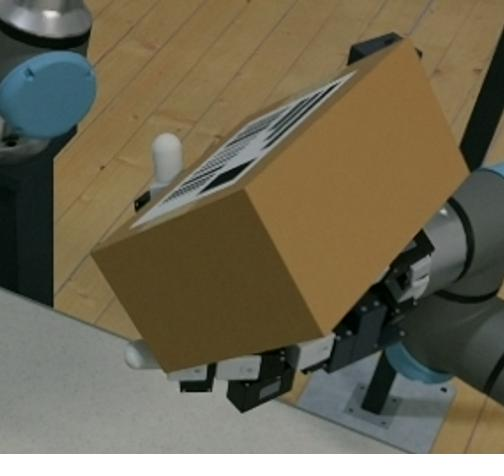

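>>> execute_actions([
  [[0,0,0,0,0,0,-0.5,0.76,0.576,0.696,-0.635,0.754,-0.16,0.696,-0.95,0.46,-0.38,0.696,-0.064,0.678,-0.135,-0.654,0.4,-0.97,0,0,0,0,0,0,0,0.754,0.576,0.696,0,0.754,0.576,0.696,0,0.754,0.576,0.696,0.714,0.678,0.226,0.168,0.4,-0.6]],
  [[0,0,0,0,0,0,-0.5,0.76,0.576,0.696,-0.635,0.754,-0.16,0.696,-0.95,0.46,-0.38,0.696,-0.064,0.678,-0.135,-0.654,0.4,-0.97,0,0,0,0,0,0,0,0.754,0.576,0.696,0,0.754,0.576,0.696,0,0.754,0.576,0.696,0.714,0.678,0.226,0.168,0.4,-0.6]],
  [[0,0,0,0,0,0,-0.5,0.76,0.576,0.696,-0.635,0.754,-0.16,0.696,-0.95,0.46,-0.38,0.696,-0.064,0.678,-0.135,-0.654,0.4,-0.97,0,0,0,0,0,0,0,0.754,0.576,0.696,0,0.754,0.576,0.696,0,0.754,0.576,0.696,0.714,0.678,0.226,0.168,0.4,-0.6]],
  [[0,0,0,0,0,0,-0.5,0.76,0.576,0.696,-0.635,0.754,-0.16,0.696,-0.95,0.46,-0.38,0.696,-0.064,0.678,-0.135,-0.654,0.4,-0.97,0,0,0,0,0,0,0,0.754,0.576,0.696,0,0.754,0.576,0.696,0,0.754,0.576,0.696,0.714,0.678,0.226,0.168,0.4,-0.6]],
], cameras=["cam_high","cam_left_wrist"])

>>> zoom_image(camera="cam_high", region=[410, 30, 610, 210])

Scene clock: 2070.20 s.
left_arm: end_effector_position=(+0.5123, -0.3341, +0.4152) hand_goal=(-0.500, +0.760, +0.576, +0.696, -0.634, +0.754, -0.160, +0.696, -0.950, +0.460, -0.380, +0.696, -0.064, +0.678, -0.134, -0.654) hand_measured=(-0.500, +0.778, +0.582, +0.696, -0.622, +0.774, -0.152, +0.700, -0.950, +0.478, -0.374, +0.696, -0.058, +0.680, -0.136, -0.654) hand_current_ma=(+0, +8, +1, +0, +3, +10, +2, +1, +0, +9, +1, +0, +1, +0, +0, +0) hand_state=(goal, goal, goal, goal, goal, goal, goal, goal, goal, goal, goal, goal, goal, goal, goal, goal) hand_current_limit=0.40 hand_speed=-0.97 end_effector_quat_wxyz=(+0.610, +0.620, +0.332, +0.365) | right_arm: end_effector_position=(+0.3356, -0.2138, +0.2248) hand_goal=(+0.000, +0.754, +0.576, +0.696, +0.000, +0.754, +0.576, +0.696, +0.000, +0.754, +0.576, +0.696, +0.714, +0.678, +0.226, +0.168) hand_measured=(+0.000, +0.754, +0.576, +0.696, +0.000, +0.754, +0.576, +0.696, +0.000, +0.754, +0.576, +0.696, +0.714, +0.678, +0.224, +0.168) hand_current_ma=(+0, +0, +0, +0, +0, +0, +0, +0, +0, +0, +0, +0, +0, +0, -1, +0) hand_state=(goal, goal, goal, goal, goal, goal, goal, goal, goal, goal, goal, goal, goal, goal, goal, goal) hand_current_limit=0.40 hand_speed=-0.60 end_effector_quat_wxyz=(-0.006, +0.981, -0.196, -0.012)
Joint positions: left_arm=[2.847 -1.94 -2.211 1.021 1.326 0.045] | right_arm=[-0.682 -1.743 2.065 -1.867 -1.57 1.283]
Joint torques (N m): left_arm=[5.41 28.77 14.18 2.38 0.77 1.85] | right_arm=[-2.75 -21.18 -33.75 -1.28 0.54 -2.2]
Wrist force (N): left_arm=[0.2 0.2 1.0] | right_arm=[-0.1 0.1 0.2]
Wrist torque (N m): left_arm=[-0.09 0.00 -0.01] | right_arm=[-0.01 0.01 -0.02]
Wrist force, peak (N): left_arm=[0.2 0.2 1.2] | right_arm=[-0.1 0.3 0.6]
Hand target: left_arm +0.5123, -0.3341, +0.4152; +0.610, +0.620, +0.332, +0.365 | right_arm +0.3356, -0.2138, +0.2248; -0.006, +0.981, -0.196, -0.012
Off the commanded pose: left_arm 0.000 m, 0 deg | right_arm 0.000 m, 0 deg.
Step readings (end_effector_position of left_arm | right_arm):
0: (+0.5123, -0.3341, +0.4152) | (+0.3356, -0.2138, +0.2248)
1: (+0.5123, -0.3341, +0.4152) | (+0.3356, -0.2138, +0.2248)
2: (+0.5123, -0.3341, +0.4152) | (+0.3356, -0.2138, +0.2248)
4: (+0.5123, -0.3341, +0.4152) | (+0.3356, -0.2138, +0.2248)
8: (+0.5123, -0.3341, +0.4152) | (+0.3356, -0.2138, +0.2248)
15: (+0.5123, -0.3341, +0.4152) | (+0.3356, -0.2138, +0.2248)
16: (+0.5123, -0.3341, +0.4152) | (+0.3356, -0.2138, +0.2248)
17: (+0.5123, -0.3341, +0.4152) | (+0.3356, -0.2138, +0.2248)
19: (+0.5123, -0.3341, +0.4152) | (+0.3356, -0.2138, +0.2248)
23: (+0.5123, -0.3341, +0.4152) | (+0.3356, -0.2138, +0.2248)
30: (+0.5123, -0.3341, +0.4152) | (+0.3356, -0.2138, +0.2248)
31: (+0.5123, -0.3341, +0.4152) | (+0.3356, -0.2138, +0.2248)
32: (+0.5123, -0.3341, +0.4152) | (+0.3356, -0.2138, +0.2248)
34: (+0.5123, -0.3341, +0.4152) | (+0.3356, -0.2138, +0.2248)
38: (+0.5123, -0.3341, +0.4152) | (+0.3356, -0.2138, +0.2248)
45: (+0.5123, -0.3341, +0.4152) | (+0.3356, -0.2138, +0.2248)
46: (+0.5123, -0.3341, +0.4152) | (+0.3356, -0.2138, +0.2248)
47: (+0.5123, -0.3341, +0.4152) | (+0.3356, -0.2138, +0.2248)
49: (+0.5123, -0.3341, +0.4152) | (+0.3356, -0.2138, +0.2248)
53: (+0.5123, -0.3341, +0.4152) | (+0.3356, -0.2138, +0.2248)
60: (+0.5123, -0.3341, +0.4152) | (+0.3356, -0.2138, +0.2248)
Images, in order (width x height): cam_high 896x504, cam_left_wrist 896x504.

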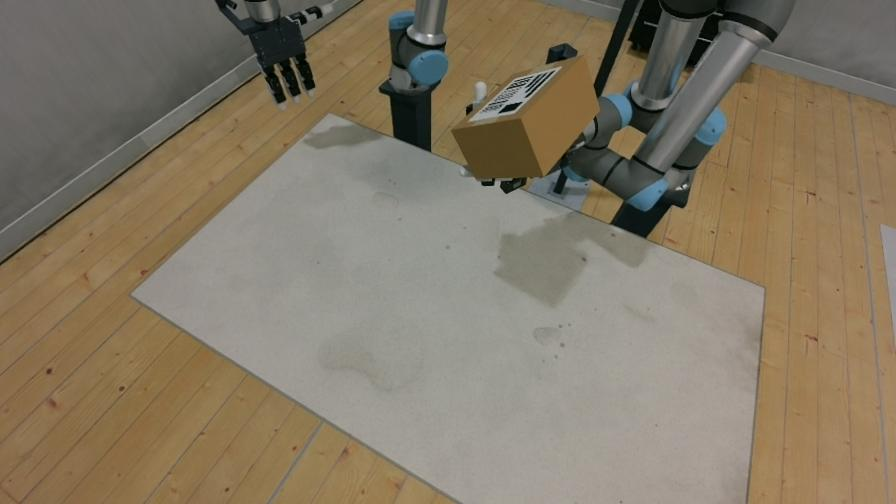

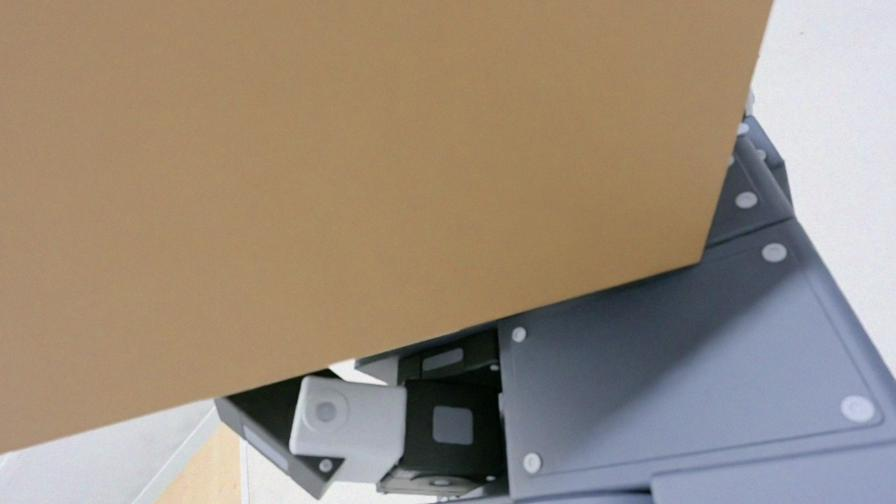

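Scaled by 2.520 from the camera's 896x504 image, which has a finer 1280x720 frame.

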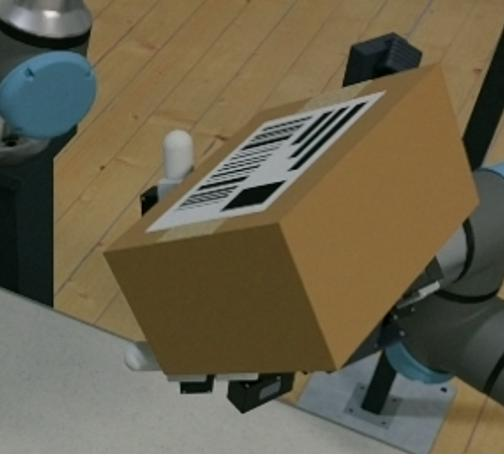

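>>> execute_actions([
  [[0,0,0,0,0,0,-0.5,0.76,0.576,0.696,-0.635,0.754,-0.16,0.696,-0.95,0.46,-0.38,0.696,0.171,0.678,-0.168,-0.697,0.4,-0.97,0,0,0,0,0,0,0,0.754,0.576,0.696,0,0.754,0.576,0.696,0,0.754,0.576,0.696,0.714,0.678,0.226,0.168,0.4,-0.6]],
  [[0,0,0,0,0,0,-0.5,0.76,0.576,0.696,-0.635,0.754,-0.16,0.696,-0.95,0.46,-0.38,0.696,0.171,0.678,-0.168,-0.697,0.4,-0.97,0,0,0,0,0,0,0,0.754,0.576,0.696,0,0.754,0.576,0.696,0,0.754,0.576,0.696,0.714,0.678,0.226,0.168,0.4,-0.6]],
  [[0,0,0,0,0,0,-0.5,0.76,0.576,0.696,-0.635,0.754,-0.16,0.696,-0.95,0.46,-0.38,0.696,0.171,0.678,-0.168,-0.697,0.4,-0.97,0,0,0,0,0,0,0,0.754,0.576,0.696,0,0.754,0.576,0.696,0,0.754,0.576,0.696,0.714,0.678,0.226,0.168,0.4,-0.6]],
  [[0,0,0,0,0,0,-0.5,0.76,0.576,0.696,-0.635,0.754,-0.16,0.696,-0.95,0.46,-0.38,0.696,0.171,0.678,-0.168,-0.697,0.4,-0.97,0,0,0,0,0,0,0,0.754,0.576,0.696,0,0.754,0.576,0.696,0,0.754,0.576,0.696,0.714,0.678,0.226,0.168,0.4,-0.6]],
  [[0,0,0,0,0,0,-0.5,0.76,0.576,0.696,-0.635,0.754,-0.16,0.696,-0.95,0.46,-0.38,0.696,0.171,0.678,-0.168,-0.697,0.4,-0.97,0,0,0,0,0,0,0,0.754,0.576,0.696,0,0.754,0.576,0.696,0,0.754,0.576,0.696,0.714,0.678,0.226,0.168,0.4,-0.6]],
], cameras=["cam_high","cam_left_wrist"])

>>> zoom_image(camera="cam_high", region=[410, 30, 610, 210])

Scene clock: 2086.33 s.
left_arm: end_effector_position=(+0.5123, -0.3341, +0.4152) hand_goal=(-0.500, +0.760, +0.576, +0.696, -0.634, +0.754, -0.160, +0.696, -0.950, +0.460, -0.380, +0.696, +0.172, +0.678, -0.168, -0.696) hand_measured=(-0.500, +0.778, +0.584, +0.696, -0.622, +0.774, -0.152, +0.700, -0.950, +0.478, -0.374, +0.696, +0.180, +0.680, -0.168, -0.696) hand_current_ma=(+0, +9, +2, +0, +3, +10, +2, +1, +0, +9, +1, +0, +2, +0, +0, +0) hand_state=(goal, goal, goal, goal, goal, goal, goal, goal, goal, goal, goal, goal, goal, goal, goal, goal) hand_current_limit=0.40 hand_speed=-0.97 end_effector_quat_wxyz=(+0.610, +0.620, +0.332, +0.365) | right_arm: end_effector_position=(+0.3356, -0.2138, +0.2248) hand_goal=(+0.000, +0.754, +0.576, +0.696, +0.000, +0.754, +0.576, +0.696, +0.000, +0.754, +0.576, +0.696, +0.714, +0.678, +0.226, +0.168) hand_measured=(+0.000, +0.754, +0.576, +0.696, +0.000, +0.754, +0.576, +0.696, +0.000, +0.754, +0.576, +0.696, +0.714, +0.678, +0.224, +0.168) hand_current_ma=(+0, +0, +0, +0, +0, +0, +0, +0, +0, +0, +0, +0, +0, +0, -1, +0) hand_state=(goal, goal, goal, goal, goal, goal, goal, goal, goal, goal, goal, goal, goal, goal, goal, goal) hand_current_limit=0.40 hand_speed=-0.60 end_effector_quat_wxyz=(-0.006, +0.981, -0.196, -0.012)
Joint positions: left_arm=[2.847 -1.94 -2.211 1.021 1.326 0.045] | right_arm=[-0.682 -1.743 2.065 -1.867 -1.57 1.283]
Joint torques (N m): left_arm=[5.56 27.69 15.25 2.18 0.66 1.9] | right_arm=[-1.59 -21.84 -33.26 -1.22 0.57 -2.05]
Wrist force (N): left_arm=[0.2 -0.2 0.8] | right_arm=[0.1 0.0 0.3]
Wrist torque (N m): left_arm=[-0.12 -0.01 -0.02] | right_arm=[-0.01 -0.02 0.00]
Wrist force, peak (N): left_arm=[0.1 -0.2 1.3] | right_arm=[0.4 -0.2 0.5]
Hand target: left_arm +0.5123, -0.3341, +0.4152; +0.610, +0.620, +0.332, +0.365 | right_arm +0.3356, -0.2138, +0.2248; -0.006, +0.981, -0.196, -0.012
Off the commanded pose: left_arm 0.000 m, 0 deg | right_arm 0.000 m, 0 deg.
Step readings (end_effector_position of left_arm | right_arm):
0: (+0.5123, -0.3341, +0.4152) | (+0.3356, -0.2138, +0.2248)
1: (+0.5123, -0.3341, +0.4152) | (+0.3356, -0.2138, +0.2248)
2: (+0.5123, -0.3341, +0.4152) | (+0.3356, -0.2138, +0.2248)
4: (+0.5123, -0.3341, +0.4152) | (+0.3356, -0.2138, +0.2248)
8: (+0.5123, -0.3341, +0.4152) | (+0.3356, -0.2138, +0.2248)
15: (+0.5123, -0.3341, +0.4152) | (+0.3356, -0.2138, +0.2248)
16: (+0.5123, -0.3341, +0.4152) | (+0.3356, -0.2138, +0.2248)
17: (+0.5123, -0.3341, +0.4152) | (+0.3356, -0.2138, +0.2248)
19: (+0.5123, -0.3341, +0.4152) | (+0.3356, -0.2138, +0.2248)
23: (+0.5123, -0.3341, +0.4152) | (+0.3356, -0.2138, +0.2248)
30: (+0.5123, -0.3341, +0.4152) | (+0.3356, -0.2138, +0.2248)
31: (+0.5123, -0.3341, +0.4152) | (+0.3356, -0.2138, +0.2248)
32: (+0.5123, -0.3341, +0.4152) | (+0.3356, -0.2138, +0.2248)
34: (+0.5123, -0.3341, +0.4152) | (+0.3356, -0.2138, +0.2248)
38: (+0.5123, -0.3341, +0.4152) | (+0.3356, -0.2138, +0.2248)
45: (+0.5123, -0.3341, +0.4152) | (+0.3356, -0.2138, +0.2248)
46: (+0.5123, -0.3341, +0.4152) | (+0.3356, -0.2138, +0.2248)
47: (+0.5123, -0.3341, +0.4152) | (+0.3356, -0.2138, +0.2248)
49: (+0.5123, -0.3341, +0.4152) | (+0.3356, -0.2138, +0.2248)
53: (+0.5123, -0.3341, +0.4152) | (+0.3356, -0.2138, +0.2248)
60: (+0.5123, -0.3341, +0.4152) | (+0.3356, -0.2138, +0.2248)
61: (+0.5123, -0.3341, +0.4152) | (+0.3356, -0.2138, +0.2248)
62: (+0.5123, -0.3341, +0.4152) | (+0.3356, -0.2138, +0.2248)
64: (+0.5123, -0.3341, +0.4152) | (+0.3356, -0.2138, +0.2248)
68: (+0.5123, -0.3341, +0.4152) | (+0.3356, -0.2138, +0.2248)
75: (+0.5123, -0.3341, +0.4152) | (+0.3356, -0.2138, +0.2248)
Images, in order (width x height): cam_high 896x504, cam_left_wrist 896x504.

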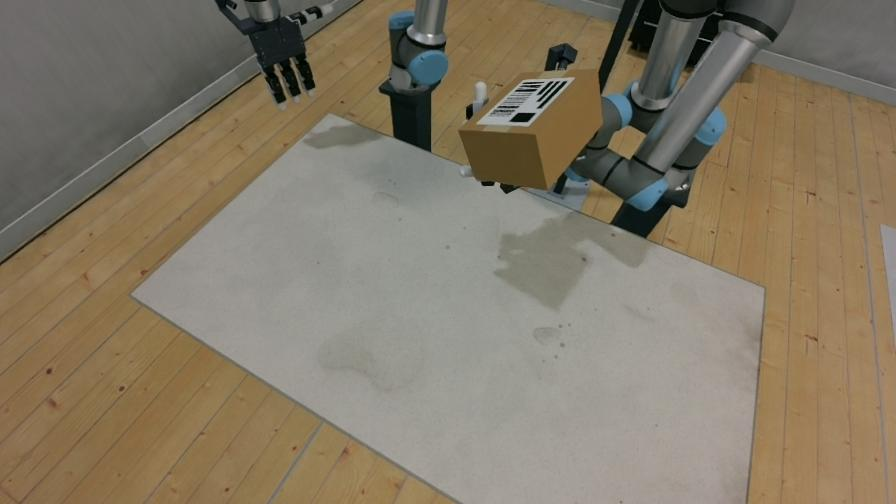

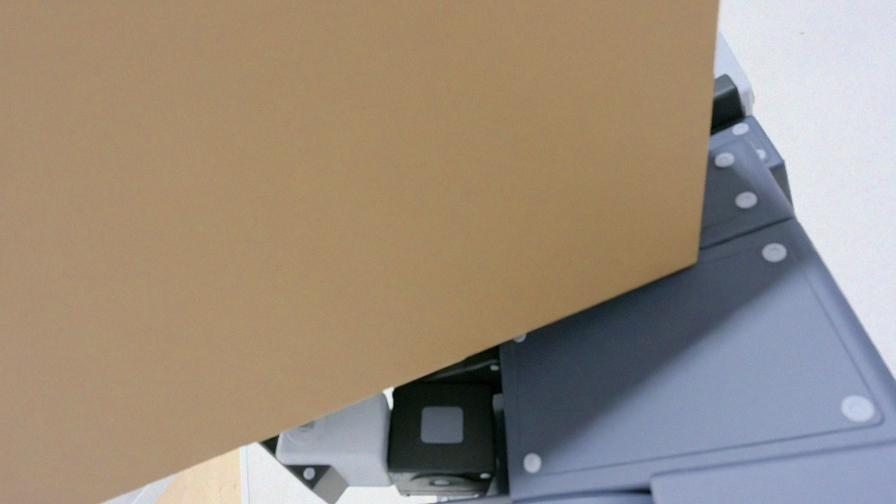

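Scaled by 2.520 from the camera's 896x504 image, which has a finer 1280x720 frame.

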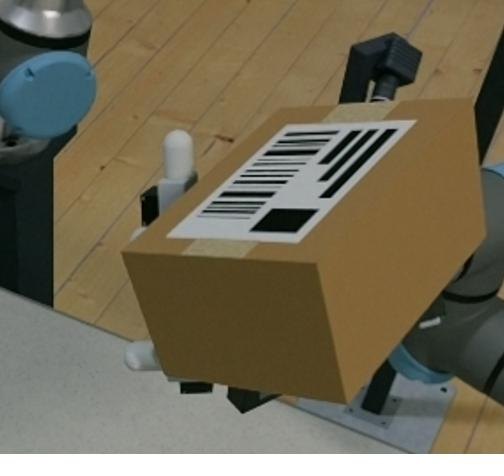

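>>> execute_actions([
  [[0,0,0,0,0,0,-0.5,0.76,0.576,0.696,-0.635,0.754,-0.16,0.696,-0.95,0.46,-0.38,0.696,0.45,0.678,-0.2,-0.71,0.4,-0.965,0,0,0,0,0,0,0,0.754,0.576,0.696,0,0.754,0.576,0.696,0,0.754,0.576,0.696,0.714,0.678,0.226,0.168,0.4,-0.6]],
  [[0,0,0,0,0,0,-0.5,0.76,0.576,0.696,-0.635,0.754,-0.16,0.696,-0.95,0.46,-0.38,0.696,0.45,0.678,-0.2,-0.71,0.4,-0.965,0,0,0,0,0,0,0,0.754,0.576,0.696,0,0.754,0.576,0.696,0,0.754,0.576,0.696,0.714,0.678,0.226,0.168,0.4,-0.6]],
  [[0,0,0,0,0,0,-0.5,0.76,0.576,0.696,-0.635,0.754,-0.16,0.696,-0.95,0.46,-0.38,0.696,0.45,0.678,-0.2,-0.71,0.4,-0.965,0,0,0,0,0,0,0,0.754,0.576,0.696,0,0.754,0.576,0.696,0,0.754,0.576,0.696,0.714,0.678,0.226,0.168,0.4,-0.6]],
  [[0,0,0,0,0,0,-0.5,0.76,0.576,0.696,-0.635,0.754,-0.16,0.696,-0.95,0.46,-0.38,0.696,0.45,0.678,-0.2,-0.71,0.4,-0.965,0,0,0,0,0,0,0,0.754,0.576,0.696,0,0.754,0.576,0.696,0,0.754,0.576,0.696,0.714,0.678,0.226,0.168,0.4,-0.6]],
  [[0,0,0,0,0,0,-0.5,0.76,0.576,0.696,-0.635,0.754,-0.16,0.696,-0.95,0.46,-0.38,0.696,0.45,0.678,-0.2,-0.71,0.4,-0.965,0,0,0,0,0,0,0,0.754,0.576,0.696,0,0.754,0.576,0.696,0,0.754,0.576,0.696,0.714,0.678,0.226,0.168,0.4,-0.6]],
], cameras=["cam_high","cam_left_wrist"])

>>> zoom_image(camera="cam_high", region=[410, 30, 610, 210])

Scene clock: 2099.77 s.
left_arm: end_effector_position=(+0.5123, -0.3341, +0.4152) hand_goal=(-0.500, +0.760, +0.576, +0.696, -0.634, +0.754, -0.160, +0.696, -0.950, +0.460, -0.380, +0.696, +0.450, +0.678, -0.200, -0.710) hand_measured=(-0.500, +0.778, +0.584, +0.696, -0.622, +0.774, -0.152, +0.700, -0.950, +0.478, -0.374, +0.696, +0.462, +0.682, -0.202, -0.708) hand_current_ma=(+0, +9, +2, +0, +3, +10, +2, +1, +0, +9, +1, +0, +4, +1, +0, +0) hand_state=(goal, goal, goal, goal, goal, goal, goal, goal, goal, goal, goal, goal, goal, goal, goal, goal) hand_current_limit=0.40 hand_speed=-0.96 end_effector_quat_wxyz=(+0.610, +0.620, +0.332, +0.365) | right_arm: end_effector_position=(+0.3356, -0.2138, +0.2248) hand_goal=(+0.000, +0.754, +0.576, +0.696, +0.000, +0.754, +0.576, +0.696, +0.000, +0.754, +0.576, +0.696, +0.714, +0.678, +0.226, +0.168) hand_measured=(+0.000, +0.754, +0.576, +0.696, +0.000, +0.754, +0.576, +0.696, +0.000, +0.754, +0.576, +0.696, +0.714, +0.678, +0.224, +0.168) hand_current_ma=(+0, +0, +0, +0, +0, +0, +0, +0, +0, +0, +0, +0, +0, +0, -1, +0) hand_state=(goal, goal, goal, goal, goal, goal, goal, goal, goal, goal, goal, goal, goal, goal, goal, goal) hand_current_limit=0.40 hand_speed=-0.60 end_effector_quat_wxyz=(-0.006, +0.981, -0.196, -0.012)
Joint positions: left_arm=[2.847 -1.94 -2.211 1.021 1.326 0.045] | right_arm=[-0.682 -1.743 2.065 -1.867 -1.57 1.283]
Joint torques (N m): left_arm=[5.36 28.58 15.94 2.11 0.6 1.94] | right_arm=[-1.7 -22.42 -32.94 -1.27 0.61 -2.15]
Wrist force (N): left_arm=[0.2 0.0 0.8] | right_arm=[0.3 0.0 0.4]
Wrist torque (N m): left_arm=[-0.09 -0.01 -0.06] | right_arm=[-0.03 -0.04 0.01]
Wrist force, peak (N): left_arm=[0.3 -0.1 1.2] | right_arm=[0.4 -0.1 0.7]
Hand target: left_arm +0.5123, -0.3341, +0.4152; +0.610, +0.620, +0.332, +0.365 | right_arm +0.3356, -0.2138, +0.2248; -0.006, +0.981, -0.196, -0.012
Off the commanded pose: left_arm 0.000 m, 0 deg | right_arm 0.000 m, 0 deg.
Step readings (end_effector_position of left_arm | right_arm):
0: (+0.5123, -0.3341, +0.4152) | (+0.3356, -0.2138, +0.2248)
1: (+0.5123, -0.3341, +0.4152) | (+0.3356, -0.2138, +0.2248)
2: (+0.5123, -0.3341, +0.4152) | (+0.3356, -0.2138, +0.2248)
4: (+0.5123, -0.3341, +0.4152) | (+0.3356, -0.2138, +0.2248)
8: (+0.5123, -0.3341, +0.4152) | (+0.3356, -0.2138, +0.2248)
15: (+0.5123, -0.3341, +0.4152) | (+0.3356, -0.2138, +0.2248)
16: (+0.5123, -0.3341, +0.4152) | (+0.3356, -0.2138, +0.2248)
17: (+0.5123, -0.3341, +0.4152) | (+0.3356, -0.2138, +0.2248)
19: (+0.5123, -0.3341, +0.4152) | (+0.3356, -0.2138, +0.2248)
23: (+0.5123, -0.3341, +0.4152) | (+0.3356, -0.2138, +0.2248)
30: (+0.5123, -0.3341, +0.4152) | (+0.3356, -0.2138, +0.2248)
31: (+0.5123, -0.3341, +0.4152) | (+0.3356, -0.2138, +0.2248)
32: (+0.5123, -0.3341, +0.4152) | (+0.3356, -0.2138, +0.2248)
34: (+0.5123, -0.3341, +0.4152) | (+0.3356, -0.2138, +0.2248)
38: (+0.5123, -0.3341, +0.4152) | (+0.3356, -0.2138, +0.2248)
45: (+0.5123, -0.3341, +0.4152) | (+0.3356, -0.2138, +0.2248)
46: (+0.5123, -0.3341, +0.4152) | (+0.3356, -0.2138, +0.2248)
47: (+0.5123, -0.3341, +0.4152) | (+0.3356, -0.2138, +0.2248)
49: (+0.5123, -0.3341, +0.4152) | (+0.3356, -0.2138, +0.2248)
53: (+0.5123, -0.3341, +0.4152) | (+0.3356, -0.2138, +0.2248)
60: (+0.5123, -0.3341, +0.4152) | (+0.3356, -0.2138, +0.2248)
61: (+0.5123, -0.3341, +0.4152) | (+0.3356, -0.2138, +0.2248)
62: (+0.5123, -0.3341, +0.4152) | (+0.3356, -0.2138, +0.2248)
64: (+0.5123, -0.3341, +0.4152) | (+0.3356, -0.2138, +0.2248)
68: (+0.5123, -0.3341, +0.4152) | (+0.3356, -0.2138, +0.2248)
75: (+0.5123, -0.3341, +0.4152) | (+0.3356, -0.2138, +0.2248)
Images, in order (width x height): cam_high 896x504, cam_left_wrist 896x504.

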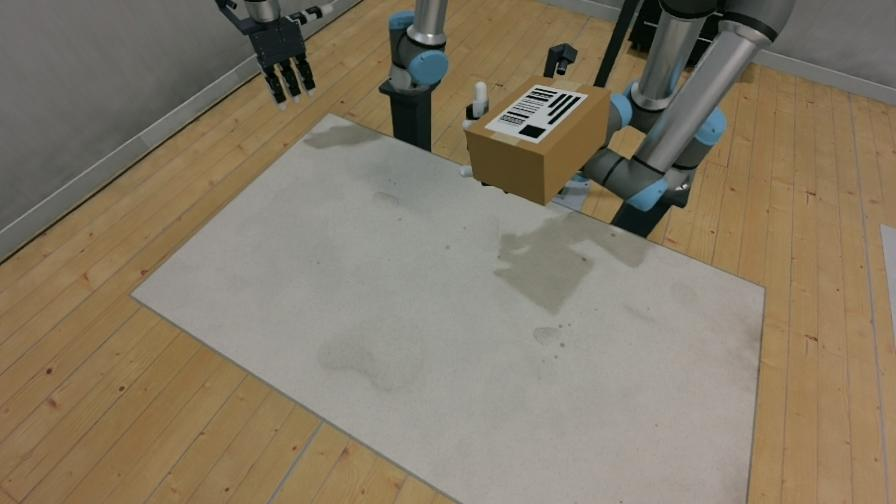

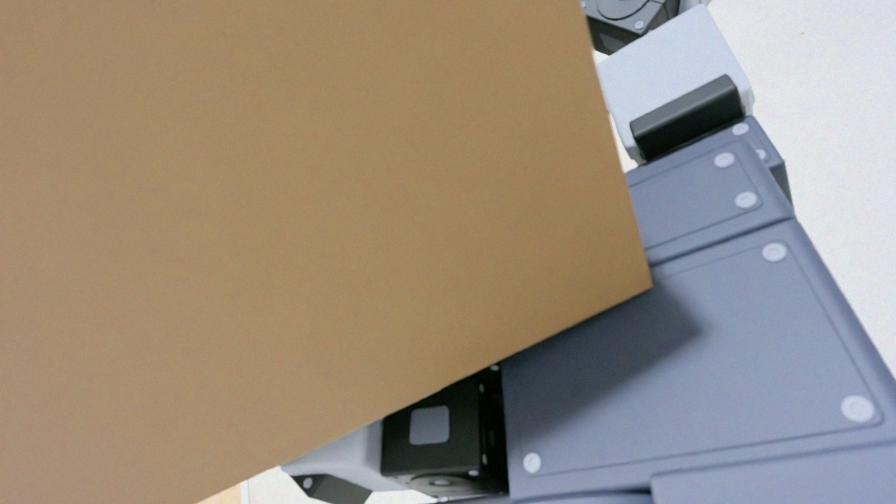

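Scaled by 2.520 from the camera's 896x504 image, which has a finer 1280x720 frame.

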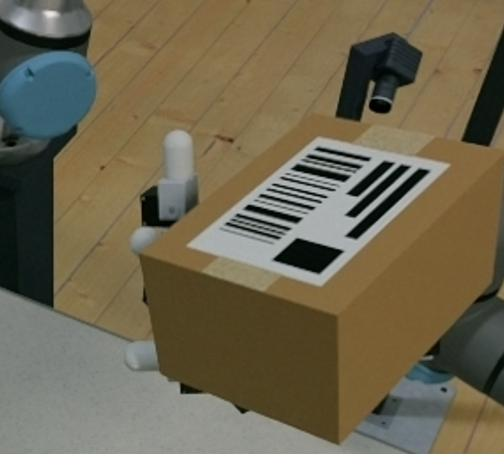

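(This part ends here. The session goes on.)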